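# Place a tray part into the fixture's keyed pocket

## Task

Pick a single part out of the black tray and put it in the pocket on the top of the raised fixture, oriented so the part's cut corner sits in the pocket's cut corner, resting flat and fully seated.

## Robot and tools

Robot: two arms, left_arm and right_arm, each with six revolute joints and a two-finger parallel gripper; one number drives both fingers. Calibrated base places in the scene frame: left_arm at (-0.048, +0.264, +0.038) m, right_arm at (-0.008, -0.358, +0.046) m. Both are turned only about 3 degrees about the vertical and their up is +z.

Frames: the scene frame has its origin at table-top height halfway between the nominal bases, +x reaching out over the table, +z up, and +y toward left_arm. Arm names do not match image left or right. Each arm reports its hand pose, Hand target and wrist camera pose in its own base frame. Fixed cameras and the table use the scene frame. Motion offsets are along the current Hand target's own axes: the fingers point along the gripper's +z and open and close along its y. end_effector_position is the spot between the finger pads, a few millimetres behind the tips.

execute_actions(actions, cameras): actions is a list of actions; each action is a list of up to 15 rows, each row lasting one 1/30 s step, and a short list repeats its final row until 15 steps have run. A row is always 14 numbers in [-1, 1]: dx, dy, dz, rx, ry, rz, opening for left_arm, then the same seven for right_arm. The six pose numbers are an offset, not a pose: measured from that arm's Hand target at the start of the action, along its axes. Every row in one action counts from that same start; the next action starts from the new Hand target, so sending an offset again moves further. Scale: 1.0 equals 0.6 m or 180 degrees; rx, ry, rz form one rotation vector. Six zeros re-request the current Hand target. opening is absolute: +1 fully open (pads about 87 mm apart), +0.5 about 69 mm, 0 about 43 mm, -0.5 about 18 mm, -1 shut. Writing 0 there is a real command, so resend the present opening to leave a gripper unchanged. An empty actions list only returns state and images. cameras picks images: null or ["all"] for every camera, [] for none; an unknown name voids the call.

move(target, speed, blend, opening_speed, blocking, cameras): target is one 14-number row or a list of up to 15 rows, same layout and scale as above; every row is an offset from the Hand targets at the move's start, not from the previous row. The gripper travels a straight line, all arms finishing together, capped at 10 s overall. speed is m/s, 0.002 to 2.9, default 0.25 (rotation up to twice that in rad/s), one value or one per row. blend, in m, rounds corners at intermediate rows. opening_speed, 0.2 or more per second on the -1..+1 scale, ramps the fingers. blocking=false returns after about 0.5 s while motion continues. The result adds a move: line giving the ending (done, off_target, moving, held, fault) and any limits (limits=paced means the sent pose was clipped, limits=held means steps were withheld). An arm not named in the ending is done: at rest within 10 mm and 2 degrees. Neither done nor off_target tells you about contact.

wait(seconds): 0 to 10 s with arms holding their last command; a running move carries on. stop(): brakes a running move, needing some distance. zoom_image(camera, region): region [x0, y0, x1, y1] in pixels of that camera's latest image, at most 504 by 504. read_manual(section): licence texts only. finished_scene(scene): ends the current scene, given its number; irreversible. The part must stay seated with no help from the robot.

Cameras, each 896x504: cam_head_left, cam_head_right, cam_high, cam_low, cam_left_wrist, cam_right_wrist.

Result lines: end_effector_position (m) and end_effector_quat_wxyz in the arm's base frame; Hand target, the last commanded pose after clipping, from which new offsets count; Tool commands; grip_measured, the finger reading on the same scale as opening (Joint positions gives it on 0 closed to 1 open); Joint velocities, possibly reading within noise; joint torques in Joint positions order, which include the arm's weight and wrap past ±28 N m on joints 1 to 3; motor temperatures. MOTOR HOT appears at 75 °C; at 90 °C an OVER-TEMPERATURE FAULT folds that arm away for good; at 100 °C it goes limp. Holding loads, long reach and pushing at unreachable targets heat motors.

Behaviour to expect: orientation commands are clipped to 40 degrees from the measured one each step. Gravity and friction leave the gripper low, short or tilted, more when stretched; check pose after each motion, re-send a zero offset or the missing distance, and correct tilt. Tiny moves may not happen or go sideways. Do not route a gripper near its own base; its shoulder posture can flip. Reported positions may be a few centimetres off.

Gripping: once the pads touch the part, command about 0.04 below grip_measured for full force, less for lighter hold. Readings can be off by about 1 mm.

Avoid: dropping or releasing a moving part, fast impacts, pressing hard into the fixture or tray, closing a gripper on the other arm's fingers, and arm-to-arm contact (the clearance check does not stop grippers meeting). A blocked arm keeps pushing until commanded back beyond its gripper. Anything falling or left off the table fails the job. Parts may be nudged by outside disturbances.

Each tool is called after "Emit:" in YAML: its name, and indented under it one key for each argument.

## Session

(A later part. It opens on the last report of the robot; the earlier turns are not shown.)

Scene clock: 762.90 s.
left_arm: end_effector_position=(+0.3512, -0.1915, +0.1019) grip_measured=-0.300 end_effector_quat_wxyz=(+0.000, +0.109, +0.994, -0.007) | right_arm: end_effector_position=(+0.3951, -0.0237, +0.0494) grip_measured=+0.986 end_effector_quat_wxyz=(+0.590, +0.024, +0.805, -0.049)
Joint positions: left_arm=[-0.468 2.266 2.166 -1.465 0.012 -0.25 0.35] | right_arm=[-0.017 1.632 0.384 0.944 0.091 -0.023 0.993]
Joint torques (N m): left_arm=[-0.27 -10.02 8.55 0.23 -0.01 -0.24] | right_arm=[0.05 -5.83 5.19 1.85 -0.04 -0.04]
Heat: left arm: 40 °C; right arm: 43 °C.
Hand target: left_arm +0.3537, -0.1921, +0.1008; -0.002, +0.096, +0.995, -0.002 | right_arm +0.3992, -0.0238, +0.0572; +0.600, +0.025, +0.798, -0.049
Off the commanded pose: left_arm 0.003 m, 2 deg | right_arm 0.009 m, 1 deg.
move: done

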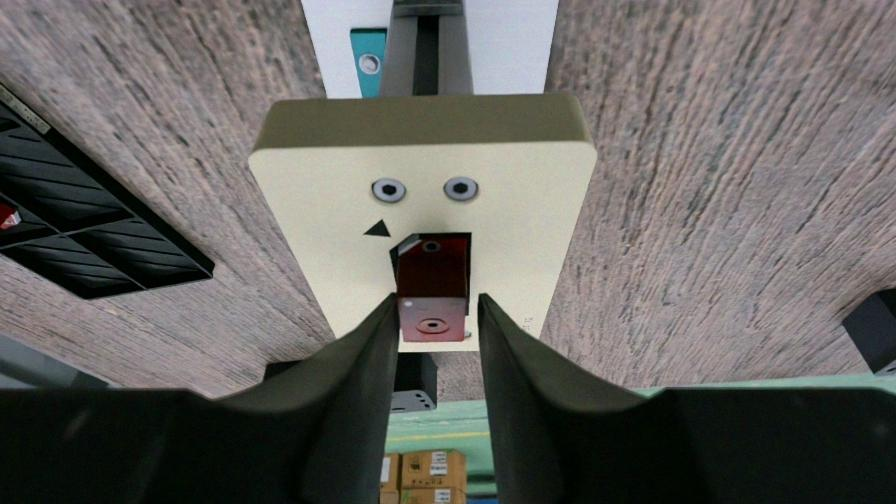

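Emit:
move:
  target:
    - [0,0,0,0,0,0,0,0,0,0,0,0,0,1]
    - [0,0,-0.1,0,0,0,0,0,0,0,0,0,0,1]
  cameras: ["cam_left_wrist","cam_high","cam_head_left"]
  speed: 0.08

Emit:
zoom_image:
  camera: "cam_left_wrist"
  region: [360, 40, 540, 220]

Emit:
zoom_image:
  camera: "cam_high"
  region: [380, 240, 440, 310]

Emit:
zoom_image:
  camera: "cam_head_left"
  region: [295, 190, 365, 260]

Scene clock: 788.83 s.
left_arm: end_effector_position=(+0.3519, -0.1923, +0.1322) grip_measured=+0.000 end_effector_quat_wxyz=(+0.019, +0.107, +0.994, -0.014) | right_arm: end_effector_position=(+0.3951, -0.0237, +0.0494) grip_measured=+0.986 end_effector_quat_wxyz=(+0.590, +0.024, +0.805, -0.049)
Joint positions: left_arm=[-0.469 2.251 2.268 -1.543 0.012 -0.254 0.5] | right_arm=[-0.017 1.632 0.384 0.944 0.091 -0.023 0.993]
Joint torques (N m): left_arm=[-0.01 -17.28 8.47 0.32 0.03 -0.19] | right_arm=[0.05 -5.85 5.2 1.85 -0.04 -0.04]
Heat: left arm: 39 °C; right arm: 44 °C.
Hand target: left_arm +0.3538, -0.1919, +0.1606; -0.002, +0.096, +0.995, -0.002 | right_arm +0.3992, -0.0238, +0.0572; +0.600, +0.025, +0.798, -0.049
Off the commanded pose: left_arm 0.029 m, 3 deg | right_arm 0.009 m, 1 deg.
joint sent to its limit (left arm) — joint 4 (wrist pitch), lower limit. The joint targets are off in orientation, not in position.
move: off_target (left_arm)
Images, in order (width x height): cam_head_left 896x504, cam_high 896x504, cam_left_wrist 896x504.

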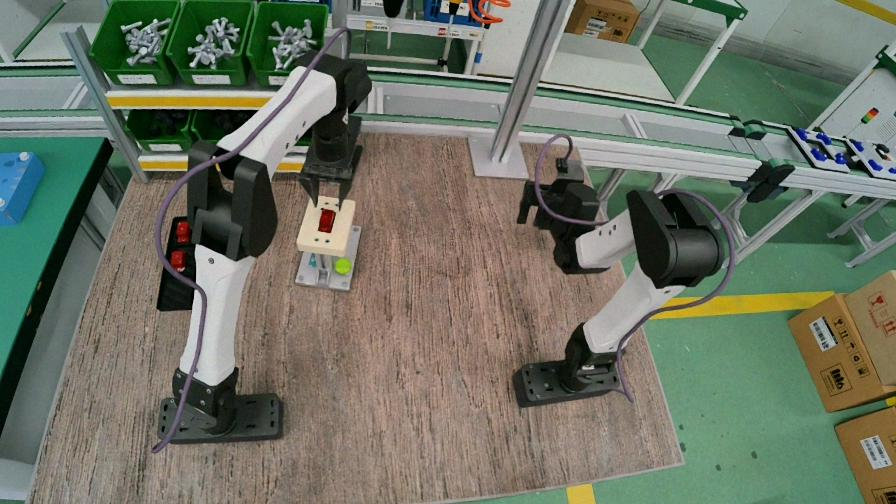

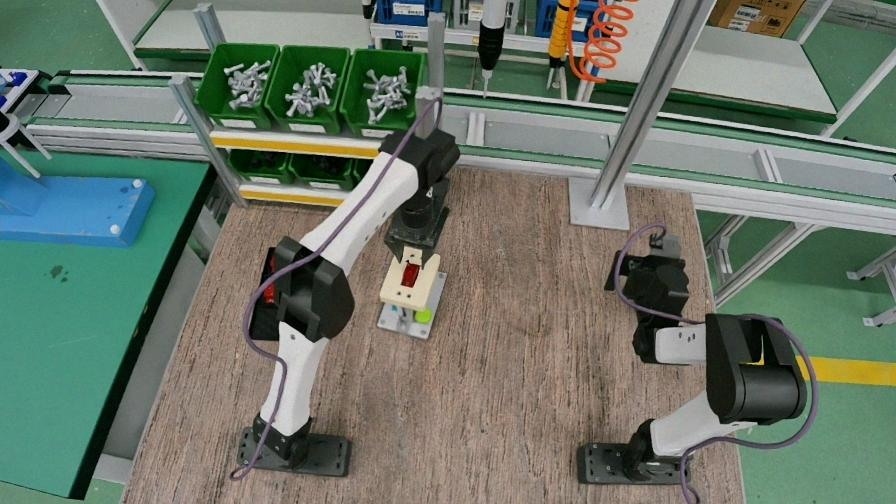

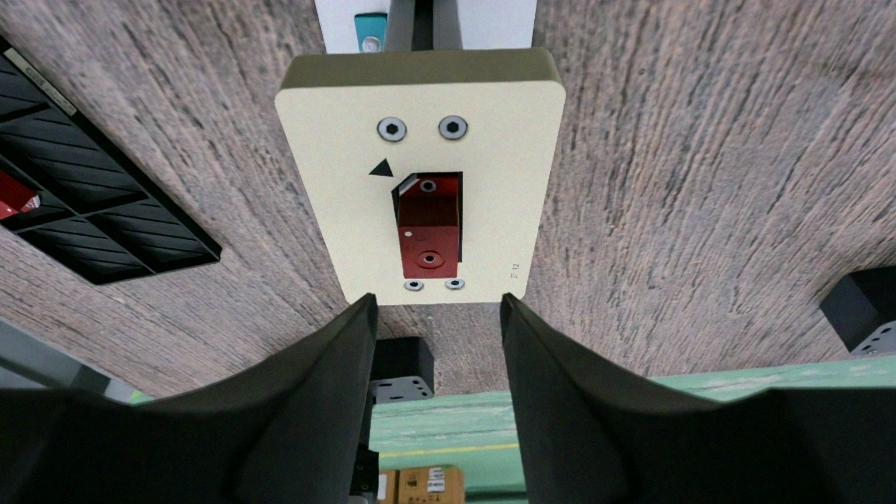

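Scaled by 2.800 (camera's finer frame: 1280x720).

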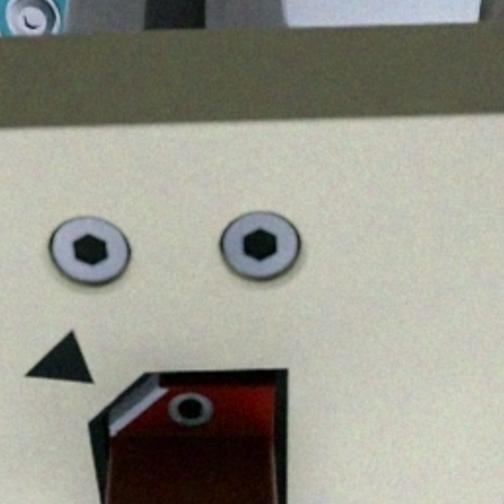

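Scaled by 7.200 (camera's finer frame: 1280x720).

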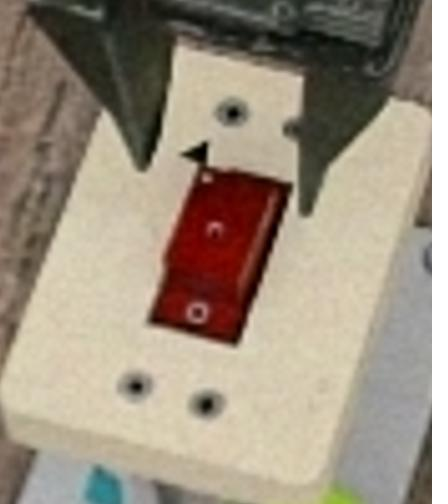

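Scaled by 7.200 (camera's finer frame: 1280x720).

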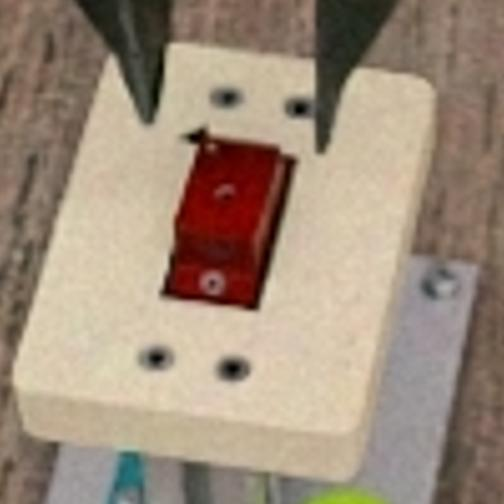

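Emit:
zoom_image:
  camera: "cam_left_wrist"
  region: [380, 160, 480, 290]

Scaled by 3.877 (camera's finer frame: 1280x720).

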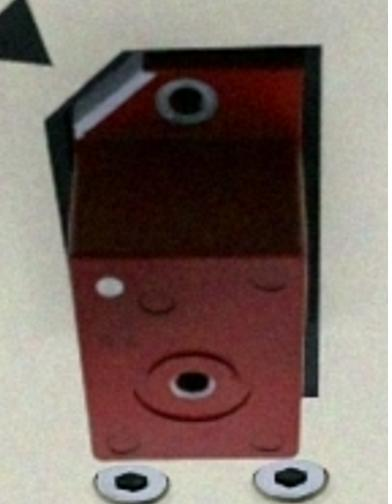

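Emit:
move:
  target: [0,0.0125,0.06,0,0,0,-1,0,0,0,0,0,0,1]
  cameras: ["cam_left_wrist"]
  speed: 0.08

Scene clock: 808.23 s.
left_arm: end_effector_position=(+0.3526, -0.1913, +0.1297) grip_measured=-0.959 end_effector_quat_wxyz=(+0.016, +0.106, +0.994, -0.012) | right_arm: end_effector_position=(+0.3951, -0.0237, +0.0494) grip_measured=+0.986 end_effector_quat_wxyz=(+0.590, +0.024, +0.805, -0.049)
Joint positions: left_arm=[-0.466 2.257 2.268 -1.543 0.012 -0.254 0.02] | right_arm=[-0.017 1.632 0.384 0.944 0.091 -0.023 0.993]
Joint torques (N m): left_arm=[1.09 -9.88 6.58 0.31 0 -0.04] | right_arm=[0.05 -5.85 5.19 1.85 -0.05 -0.03]
Heat: left arm: 46 °C; right arm: 44 °C.
Hand target: left_arm +0.3551, -0.1847, +0.1246; -0.002, +0.096, +0.995, -0.002 | right_arm +0.3992, -0.0238, +0.0572; +0.600, +0.025, +0.798, -0.049
Off the commanded pose: left_arm 0.009 m, 3 deg | right_arm 0.009 m, 1 deg.
joint sent to its limit (left arm) — joint 4 (wrist pitch), lower limit. The joint targets still meet the commanded pose.
move: off_target (left_arm)

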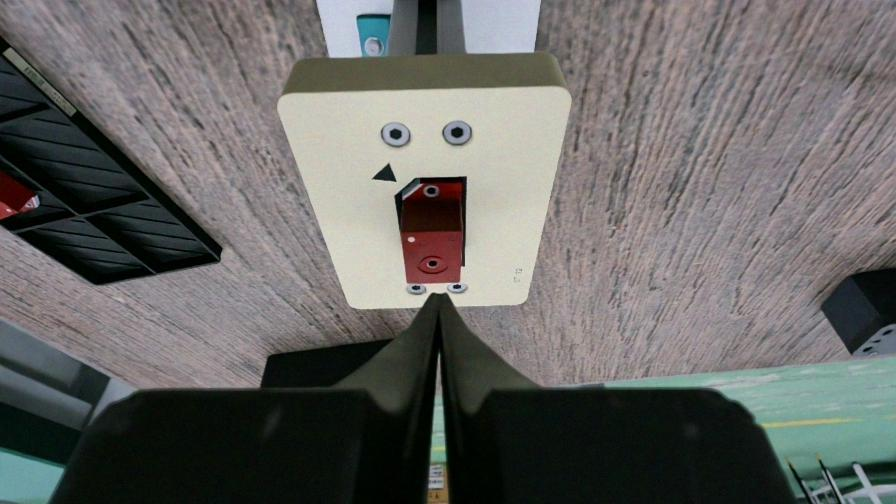

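Emit:
move:
  target: [0,0.003,0.018,0,0,0,-1,0,0,0,0,0,0,1]
  cameras: ["cam_left_wrist"]
  speed: 0.05

Emit:
zoom_image:
  camera: "cam_left_wrist"
  region: [340, 180, 540, 380]

Scene clock: 814.23 s.
left_arm: end_effector_position=(+0.3504, -0.1889, +0.1225) grip_measured=-0.959 end_effector_quat_wxyz=(+0.004, +0.108, +0.994, -0.008) | right_arm: end_effector_position=(+0.3951, -0.0237, +0.0494) grip_measured=+0.986 end_effector_quat_wxyz=(+0.590, +0.024, +0.805, -0.049)
Joint positions: left_arm=[-0.463 2.267 2.252 -1.543 0.012 -0.248 0.02] | right_arm=[-0.017 1.632 0.384 0.944 0.091 -0.023 0.993]
Joint torques (N m): left_arm=[1.21 -9.96 5.38 0.47 -0.01 -0.06] | right_arm=[0.05 -5.85 5.2 1.85 -0.04 -0.04]
Heat: left arm: 46 °C; right arm: 44 °C.
Hand target: left_arm +0.3555, -0.1829, +0.1139; -0.002, +0.096, +0.995, -0.002 | right_arm +0.3992, -0.0238, +0.0572; +0.600, +0.025, +0.798, -0.049
Off the commanded pose: left_arm 0.012 m, 2 deg | right_arm 0.009 m, 1 deg.
move: off_target (left_arm)

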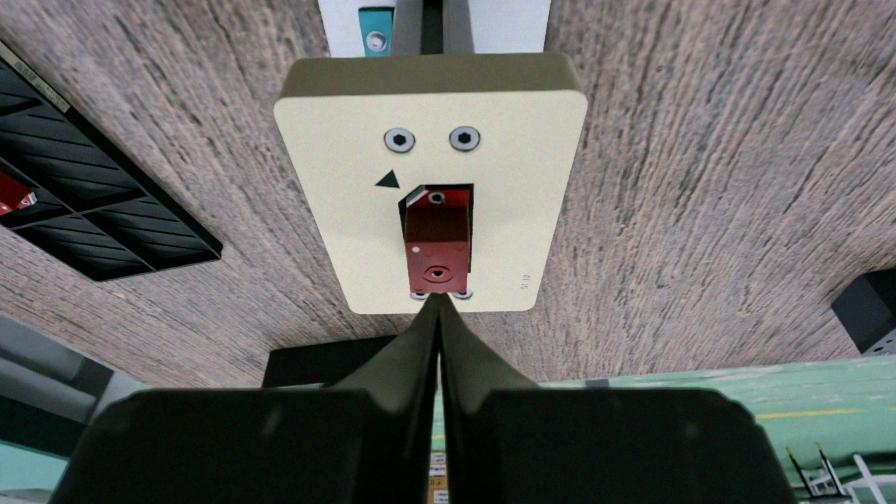

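Scaled by 2.520 (camera's finer frame: 1280x720).

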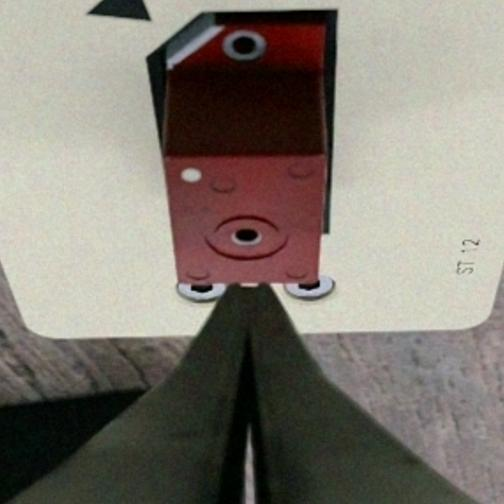

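Emit:
move:
  target: [0.001,0.0,0.012,0,0,0,-1,0,0,0,0,0,0,1]
  cameras: ["cam_left_wrist"]
  speed: 0.04

Emit:
zoom_image:
  camera: "cam_left_wrist"
  region: [340, 180, 540, 380]

Scene clock: 819.93 s.
left_arm: end_effector_position=(+0.3473, -0.1873, +0.1118) grip_measured=-0.959 end_effector_quat_wxyz=(-0.007, +0.108, +0.994, -0.004) | right_arm: end_effector_position=(+0.3951, -0.0237, +0.0494) grip_measured=+0.986 end_effector_quat_wxyz=(+0.590, +0.024, +0.805, -0.049)
Joint positions: left_arm=[-0.463 2.267 2.205 -1.52 0.012 -0.247 0.02] | right_arm=[-0.017 1.632 0.384 0.944 0.091 -0.023 0.993]
Joint torques (N m): left_arm=[1.2 -11.07 5.34 0.54 -0.01 -0.07] | right_arm=[0.05 -5.85 5.19 1.84 -0.05 -0.04]
Heat: left arm: 45 °C; right arm: 44 °C.
Hand target: left_arm +0.3549, -0.1828, +0.1067; -0.002, +0.096, +0.995, -0.002 | right_arm +0.3992, -0.0238, +0.0572; +0.600, +0.025, +0.798, -0.049
Off the commanded pose: left_arm 0.010 m, 2 deg | right_arm 0.009 m, 1 deg.
move: done

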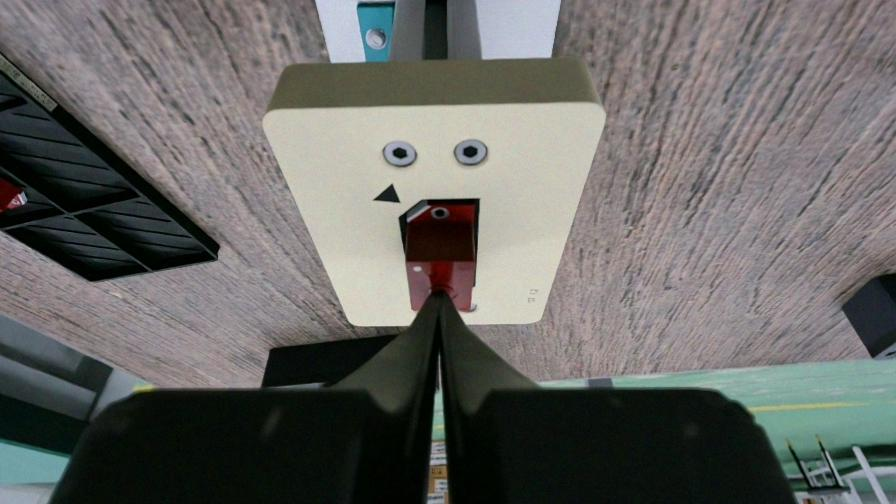

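Scaled by 2.520 (camera's finer frame: 1280x720).

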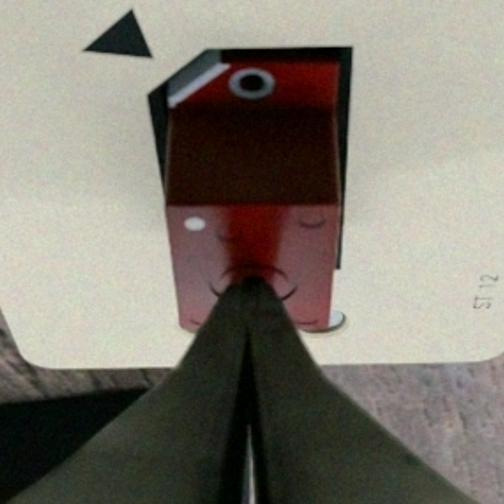

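Emit:
move:
  target: [0.0,0.0,0.008,0,0,0,-1,0,0,0,0,0,0,1]
  cameras: ["cam_left_wrist"]
  speed: 0.03

Emit:
zoom_image:
  camera: "cam_left_wrist"
  region: [340, 180, 540, 380]

Scene clock: 824.47 s.
left_arm: end_effector_position=(+0.3475, -0.1874, +0.1088) grip_measured=-0.959 end_effector_quat_wxyz=(-0.008, +0.108, +0.994, -0.003) | right_arm: end_effector_position=(+0.3951, -0.0237, +0.0494) grip_measured=+0.986 end_effector_quat_wxyz=(+0.590, +0.024, +0.805, -0.049)
Joint positions: left_arm=[-0.463 2.267 2.193 -1.509 0.012 -0.247 0.02] | right_arm=[-0.017 1.632 0.384 0.944 0.091 -0.023 0.993]
Joint torques (N m): left_arm=[1.18 -11.45 4.03 0.65 -0.01 -0.08] | right_arm=[0.05 -5.85 5.2 1.85 -0.05 -0.04]
Heat: left arm: 44 °C; right arm: 44 °C.
Hand target: left_arm +0.3548, -0.1829, +0.1019; -0.002, +0.096, +0.995, -0.002 | right_arm +0.3992, -0.0238, +0.0572; +0.600, +0.025, +0.798, -0.049
Off the commanded pose: left_arm 0.011 m, 2 deg | right_arm 0.009 m, 1 deg.
move: off_target (left_arm)

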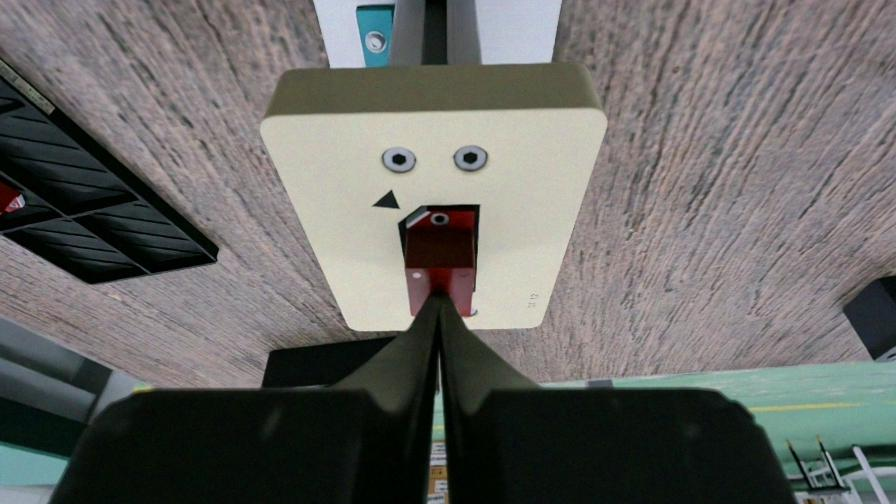

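Scaled by 2.520 (camera's finer frame: 1280x720).

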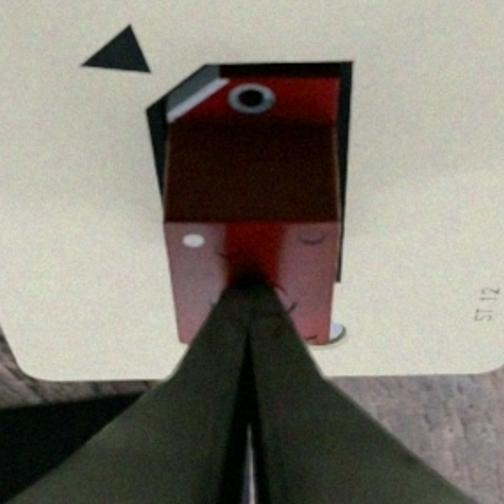

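Emit:
move:
  target: [0.0,0.0,0.01,0,0,0,-1,0,0,0,0,0,0,1]
  cameras: ["cam_left_wrist"]
  speed: 0.03

Emit:
zoom_image:
  camera: "cam_left_wrist"
  region: [340, 180, 540, 380]

Scene clock: 832.57 s.
left_arm: end_effector_position=(+0.3474, -0.1873, +0.1079) grip_measured=-0.959 end_effector_quat_wxyz=(-0.005, +0.108, +0.994, -0.004) | right_arm: end_effector_position=(+0.3951, -0.0237, +0.0494) grip_measured=+0.986 end_effector_quat_wxyz=(+0.590, +0.024, +0.805, -0.049)
Joint positions: left_arm=[-0.463 2.258 2.175 -1.495 0.012 -0.247 0.02] | right_arm=[-0.017 1.632 0.384 0.944 0.091 -0.023 0.993]
Joint torques (N m): left_arm=[1.17 -10.97 2.66 0.79 -0.01 -0.08] | right_arm=[0.05 -5.85 5.2 1.85 -0.04 -0.04]
Heat: left arm: 44 °C; right arm: 44 °C.
Hand target: left_arm +0.3548, -0.1829, +0.0958; -0.002, +0.096, +0.995, -0.002 | right_arm +0.3992, -0.0238, +0.0572; +0.600, +0.025, +0.798, -0.049
Off the commanded pose: left_arm 0.015 m, 2 deg | right_arm 0.009 m, 1 deg.
move: off_target (left_arm)

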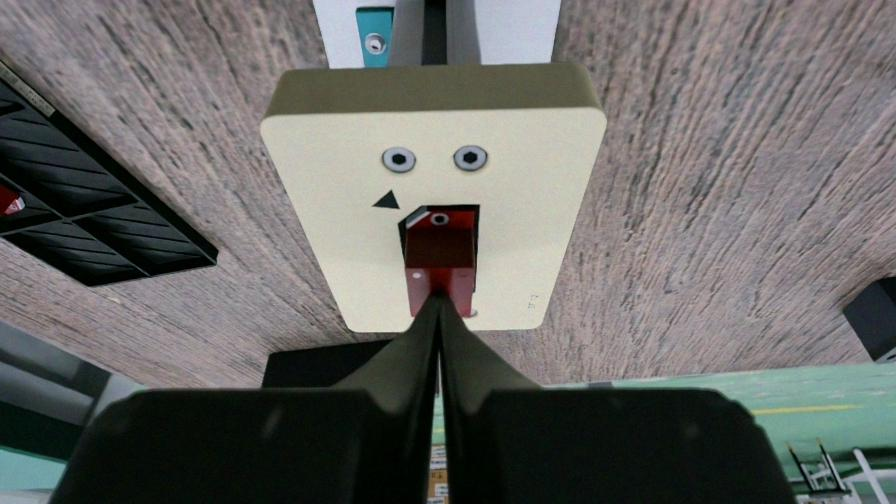

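Scaled by 2.520 (camera's finer frame: 1280x720).

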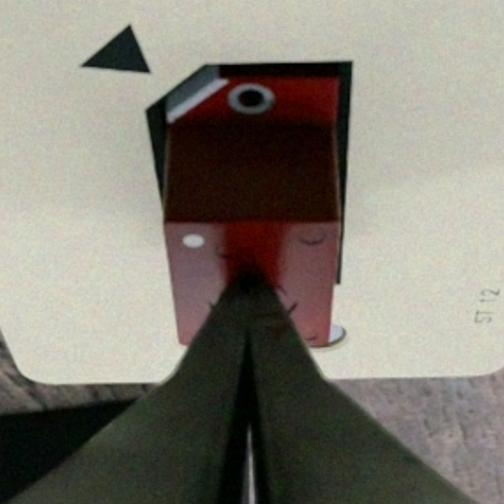

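Emit:
move:
  target:
    - [0,0,-0.057,0,0,0,-1,0,0,0,0,0,0,1]
    - [0,0,-0.057,0,0,0,-0.15,0,0,0,0,0,0,1]
    - [-0.0012,-0.0015,-0.007,0,0,0,-0.15,0,0,0,0,0,0,1]
  cameras: ["cam_left_wrist"]
  speed: 0.05

Emit:
zoom_image:
  camera: "cam_left_wrist"
  region: [340, 180, 540, 380]

Scene clock: 875.13 s.
left_arm: end_effector_position=(+0.3483, -0.1877, +0.1042) grip_measured=-0.150 end_effector_quat_wxyz=(-0.008, +0.109, +0.994, -0.003) | right_arm: end_effector_position=(+0.3951, -0.0237, +0.0494) grip_measured=+0.986 end_effector_quat_wxyz=(+0.590, +0.024, +0.805, -0.049)
Joint positions: left_arm=[-0.463 2.269 2.178 -1.492 0.012 -0.244 0.425] | right_arm=[-0.017 1.632 0.384 0.944 0.091 -0.023 0.993]
Joint torques (N m): left_arm=[1.05 -11.36 5.41 0.53 -0.01 -0.11] | right_arm=[0.05 -5.83 5.2 1.85 -0.05 -0.04]
Heat: left arm: 44 °C; right arm: 44 °C.
Hand target: left_arm +0.3554, -0.1839, +0.1001; -0.002, +0.096, +0.995, -0.002 | right_arm +0.3992, -0.0238, +0.0572; +0.600, +0.025, +0.798, -0.049
Off the commanded pose: left_arm 0.009 m, 2 deg | right_arm 0.009 m, 1 deg.
move: done; target 2's new opening was sent with left_arm's hand 0.013 m and 2 deg from that target

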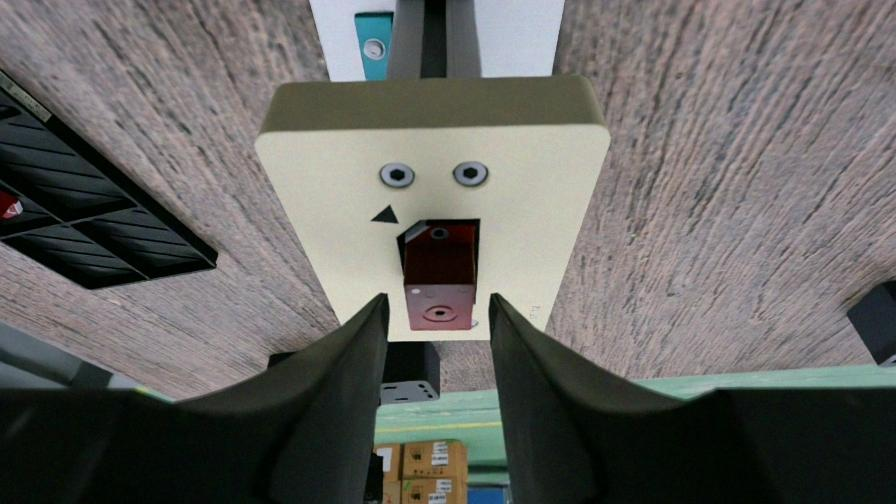

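Scaled by 2.520 (camera's finer frame: 1280x720).

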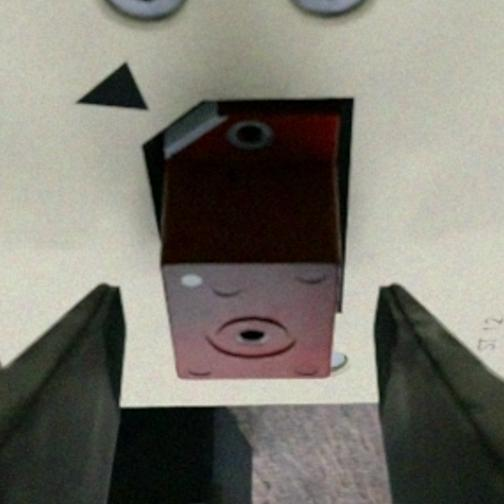

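Emit:
move:
  target: [0,0,0.003,0,0,0,-0.46,0,0,0,0,0,0,1]
  cameras: ["cam_left_wrist"]
  opening_speed: 0.3

Emit:
zoom_image:
  camera: "cam_left_wrist"
  region: [340, 180, 540, 380]

Scene clock: 886.00 s.
left_arm: end_effector_position=(+0.3495, -0.1883, +0.1019) grip_measured=-0.407 end_effector_quat_wxyz=(-0.006, +0.109, +0.994, -0.004) | right_arm: end_effector_position=(+0.3951, -0.0237, +0.0494) grip_measured=+0.986 end_effector_quat_wxyz=(+0.590, +0.024, +0.805, -0.049)
Joint positions: left_arm=[-0.463 2.269 2.169 -1.48 0.012 -0.244 0.296] | right_arm=[-0.017 1.632 0.384 0.944 0.091 -0.023 0.993]
Joint torques (N m): left_arm=[1.03 -11.51 5.31 0.51 -0.01 -0.11] | right_arm=[0.05 -5.83 5.19 1.85 -0.05 -0.04]
Heat: left arm: 44 °C; right arm: 44 °C.
Hand target: left_arm +0.3554, -0.1839, +0.0983; -0.002, +0.096, +0.995, -0.002 | right_arm +0.3992, -0.0238, +0.0572; +0.600, +0.025, +0.798, -0.049
Off the commanded pose: left_arm 0.008 m, 2 deg | right_arm 0.009 m, 1 deg.
move: done

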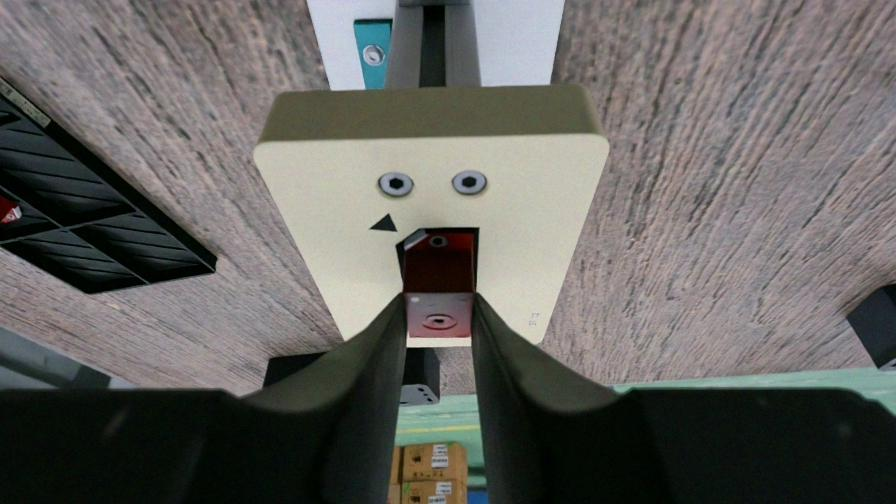

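Scaled by 2.520 (camera's finer frame: 1280x720).

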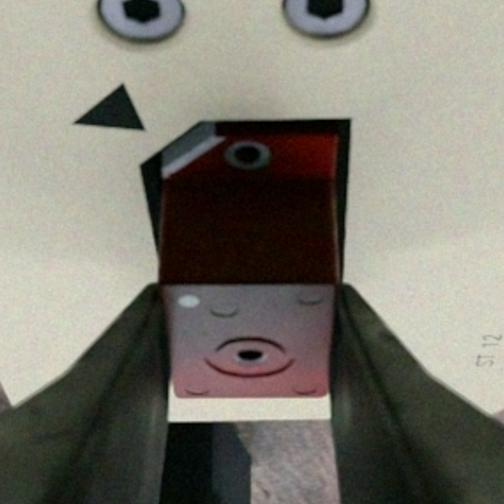

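Emit:
move:
  target:
    - [0,0,0.015,0,0,0,-0.5,0,0,0,0,0,0,1]
    - [0,-0.0095,0.015,0,0,0,-0.5,0,0,0,0,0,0,1]
  cameras: ["cam_left_wrist"]
  speed: 0.03

Emit:
zoom_image:
  camera: "cam_left_wrist"
  region: [340, 180, 540, 380]

Scene clock: 893.57 s.
left_arm: end_effector_position=(+0.3494, -0.1883, +0.1005) grip_measured=-0.407 end_effector_quat_wxyz=(-0.004, +0.109, +0.994, -0.005) | right_arm: end_effector_position=(+0.3951, -0.0237, +0.0494) grip_measured=+0.986 end_effector_quat_wxyz=(+0.590, +0.024, +0.805, -0.049)
Joint positions: left_arm=[-0.463 2.262 2.151 -1.465 0.012 -0.244 0.296] | right_arm=[-0.017 1.632 0.384 0.944 0.091 -0.023 0.993]
Joint torques (N m): left_arm=[-0.18 -10.41 3.97 0.71 -0.01 -0.24] | right_arm=[0.05 -5.83 5.19 1.84 -0.05 -0.04]
Heat: left arm: 44 °C; right arm: 44 °C.
Hand target: left_arm +0.3543, -0.1895, +0.0892; -0.002, +0.096, +0.995, -0.002 | right_arm +0.3992, -0.0238, +0.0572; +0.600, +0.025, +0.798, -0.049
Off the commanded pose: left_arm 0.012 m, 2 deg | right_arm 0.009 m, 1 deg.
move: off_target (left_arm)

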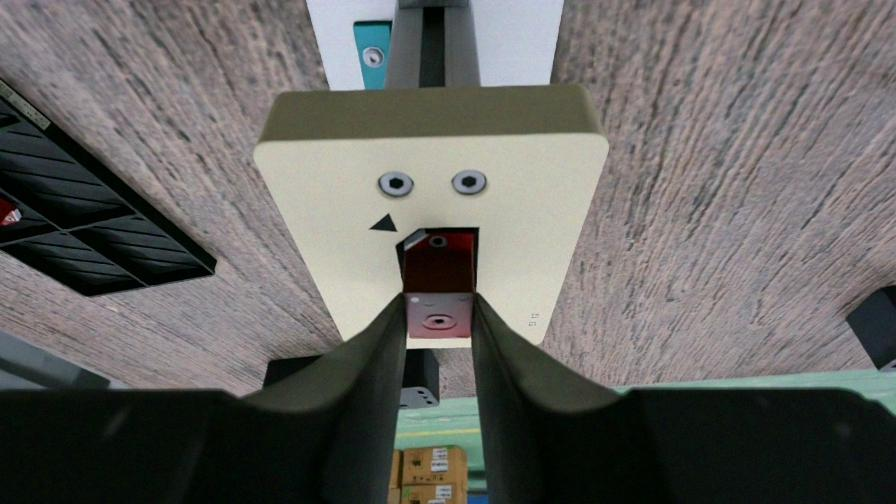

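Scaled by 2.520 (camera's finer frame: 1280x720).

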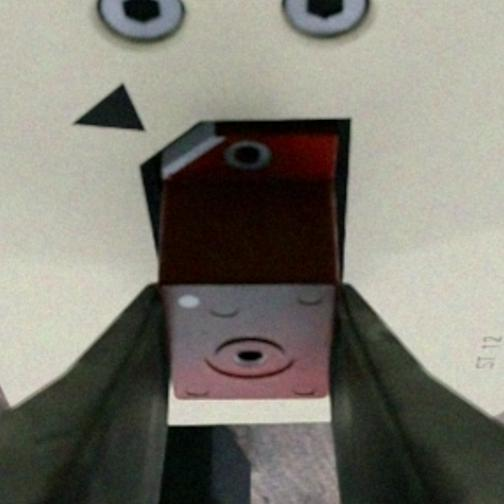

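Emit:
move:
  target:
    - [0,0.0145,0.003,0,0,0,-0.5,0,0,0,0,0,0,1]
  cameras: ["cam_left_wrist"]
  speed: 0.03

Emit:
zoom_image:
  camera: "cam_left_wrist"
  region: [340, 180, 540, 380]

Scene clock: 898.40 s.
left_arm: end_effector_position=(+0.3496, -0.1880, +0.1005) grip_measured=-0.407 end_effector_quat_wxyz=(-0.002, +0.110, +0.994, -0.007) | right_arm: end_effector_position=(+0.3951, -0.0237, +0.0494) grip_measured=+0.986 end_effector_quat_wxyz=(+0.590, +0.024, +0.805, -0.049)
Joint positions: left_arm=[-0.462 2.252 2.137 -1.453 0.015 -0.242 0.296] | right_arm=[-0.017 1.632 0.384 0.944 0.091 -0.023 0.993]
Joint torques (N m): left_arm=[1.47 -10.82 2.48 0.75 -0.04 -0.08] | right_arm=[0.05 -5.85 5.2 1.84 -0.05 -0.03]
Heat: left arm: 43 °C; right arm: 44 °C.
Hand target: left_arm +0.3560, -0.1809, +0.0875; -0.002, +0.096, +0.995, -0.002 | right_arm +0.3992, -0.0238, +0.0572; +0.600, +0.025, +0.798, -0.049
Off the commanded pose: left_arm 0.016 m, 2 deg | right_arm 0.009 m, 1 deg.
move: off_target (left_arm)

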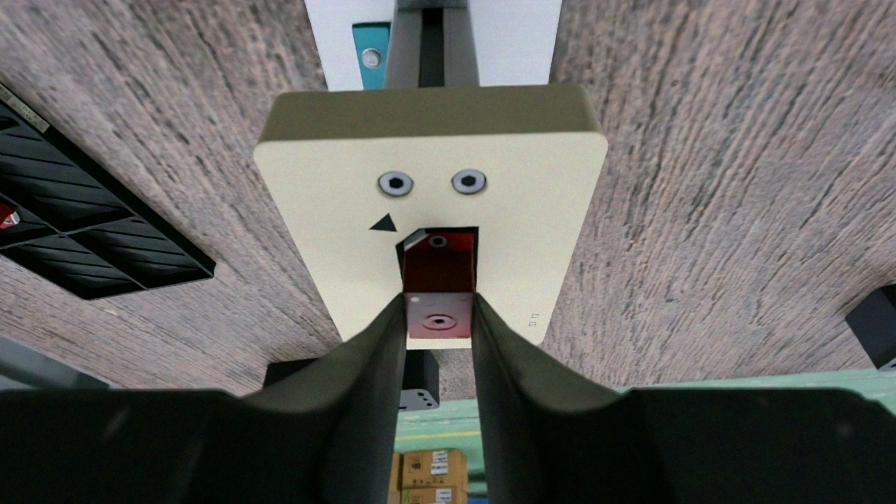

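Scaled by 2.520 (camera's finer frame: 1280x720).

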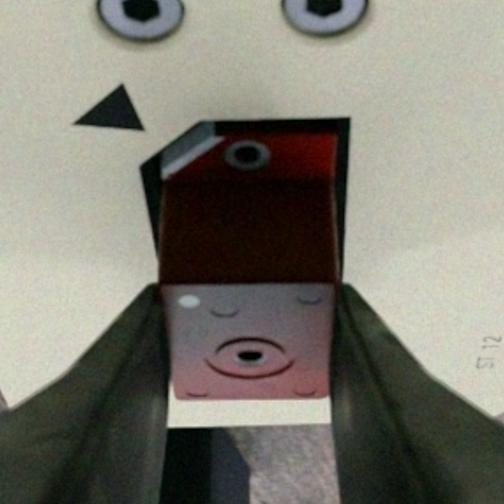

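Emit:
move:
  target:
    - [0,-0.004,-0.02,0,0,0,-0.5,0,0,0,0,0,0,1]
    - [0,-0.004,-0.02,0,0,0,-0.15,0,0,0,0,0,0,1]
    - [0,-0.004,-0.07,0,0,0,-0.15,0,0,0,0,0,0,1]
  cameras: ["cam_left_wrist"]
  speed: 0.06

Scene clock: 930.07 s.
left_arm: end_effector_position=(+0.3507, -0.1885, +0.1200) grip_measured=-0.150 end_effector_quat_wxyz=(+0.001, +0.110, +0.994, -0.008) | right_arm: end_effector_position=(+0.3951, -0.0237, +0.0494) grip_measured=+0.986 end_effector_quat_wxyz=(+0.590, +0.024, +0.805, -0.049)
Joint positions: left_arm=[-0.462 2.27 2.247 -1.539 0.015 -0.241 0.425] | right_arm=[-0.017 1.632 0.384 0.944 0.091 -0.023 0.993]
Joint torques (N m): left_arm=[1.06 -12.62 8.58 0.2 -0.03 -0.14] | right_arm=[0.05 -5.85 5.19 1.85 -0.05 -0.04]
Heat: left arm: 43 °C; right arm: 44 °C.
Hand target: left_arm +0.3556, -0.1831, +0.1295; -0.002, +0.096, +0.995, -0.002 | right_arm +0.3992, -0.0238, +0.0572; +0.600, +0.025, +0.798, -0.049
Off the commanded pose: left_arm 0.012 m, 2 deg | right_arm 0.009 m, 1 deg.
joint sent to its limit (left arm) — joint 4 (wrist pitch), lower limit. The joint targets still meet the commanded pose.
move: off_target (left_arm)

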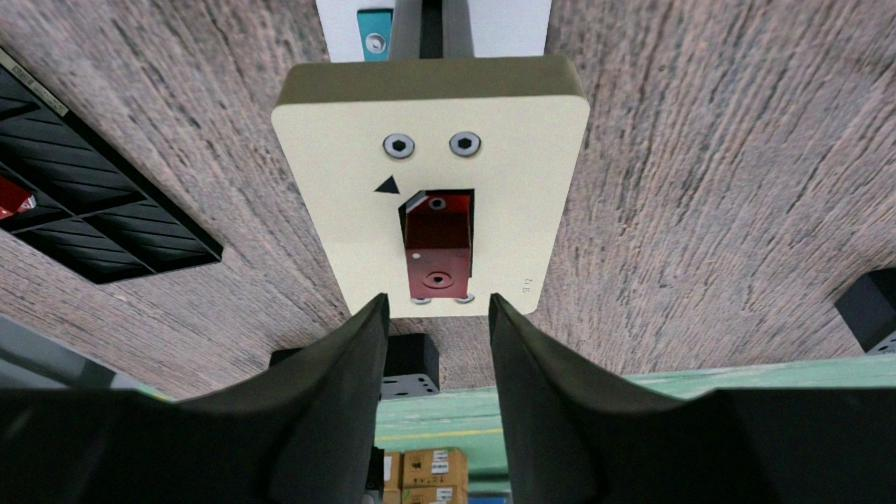

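Emit:
move:
  target: [0.1095,0.003,-0.104,0.0009,-0.2793,0.0052,0,0,0,0,0,0,0,1]
  cameras: ["cam_left_wrist","cam_high"]
  speed: 0.15

Emit:
zoom_image:
  camera: "cam_left_wrist"
  region: [420, 80, 520, 220]

Emit:
zoom_image:
  camera: "cam_high"
  region: [380, 240, 440, 310]

Scene clock: 948.33 s.
left_arm: end_effector_position=(+0.2879, -0.1667, +0.1821) grip_measured=+0.000 end_effector_quat_wxyz=(+0.399, +0.102, +0.910, -0.036) | right_arm: end_effector_position=(+0.3951, -0.0237, +0.0494) grip_measured=+0.986 end_effector_quat_wxyz=(+0.590, +0.024, +0.805, -0.049)
Joint positions: left_arm=[-0.662 1.25 1.093 -0.643 -0.332 -0.304 0.5] | right_arm=[-0.017 1.632 0.384 0.944 0.091 -0.023 0.993]
Joint torques (N m): left_arm=[-0.83 -6.41 6.69 1.81 -0.25 -0.03] | right_arm=[0.06 -5.83 5.2 1.85 -0.04 -0.04]
Heat: left arm: 43 °C; right arm: 44 °C.
Hand target: left_arm +0.2917, -0.1688, +0.1922; +0.421, +0.094, +0.901, -0.044 | right_arm +0.3992, -0.0238, +0.0572; +0.600, +0.025, +0.798, -0.049
Off the commanded pose: left_arm 0.011 m, 3 deg | right_arm 0.009 m, 1 deg.
move: off_target (left_arm)
Images, in order (width x height): cam_high 896x504, cam_left_wrist 896x504.

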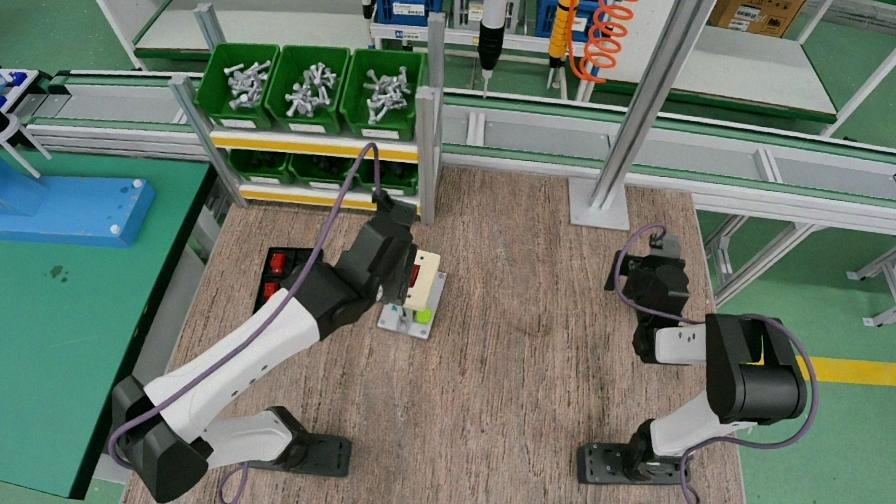

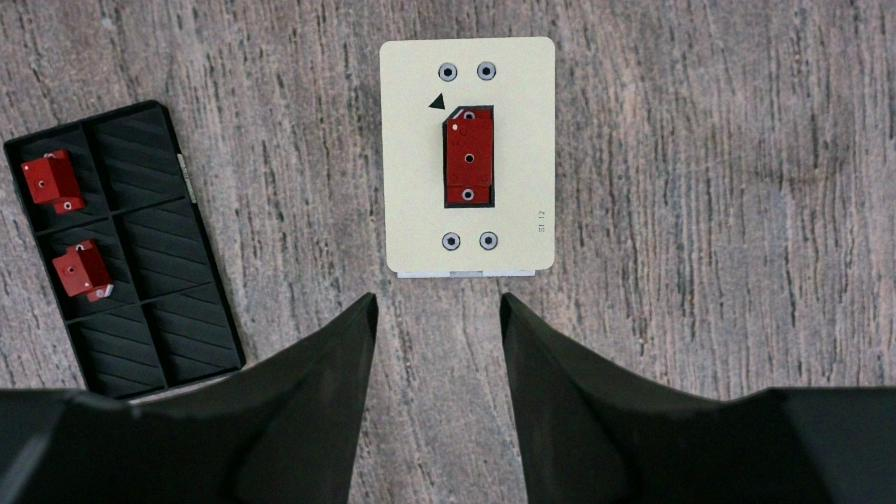

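Scaled by 3.600 (camera's finer frame: 1280x720).

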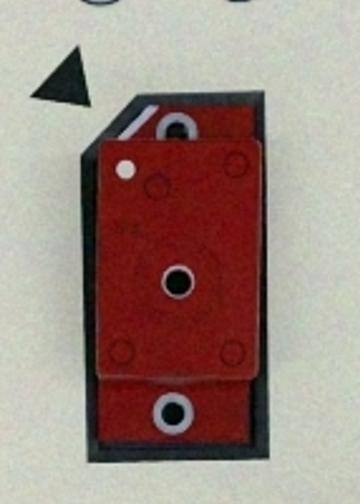

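Scaled by 7.200 (camera's finer frame: 1280x720).

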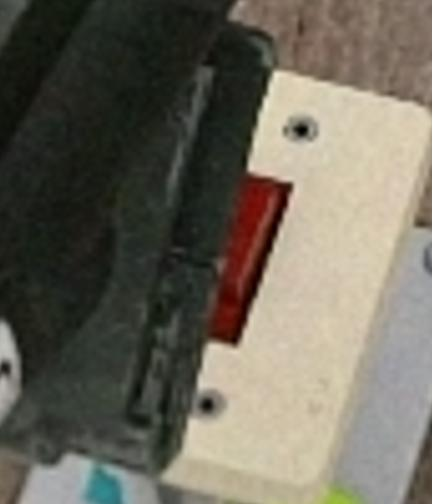

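Emit:
finished_scene:
  scene: 1

The scene is finished: the task was done.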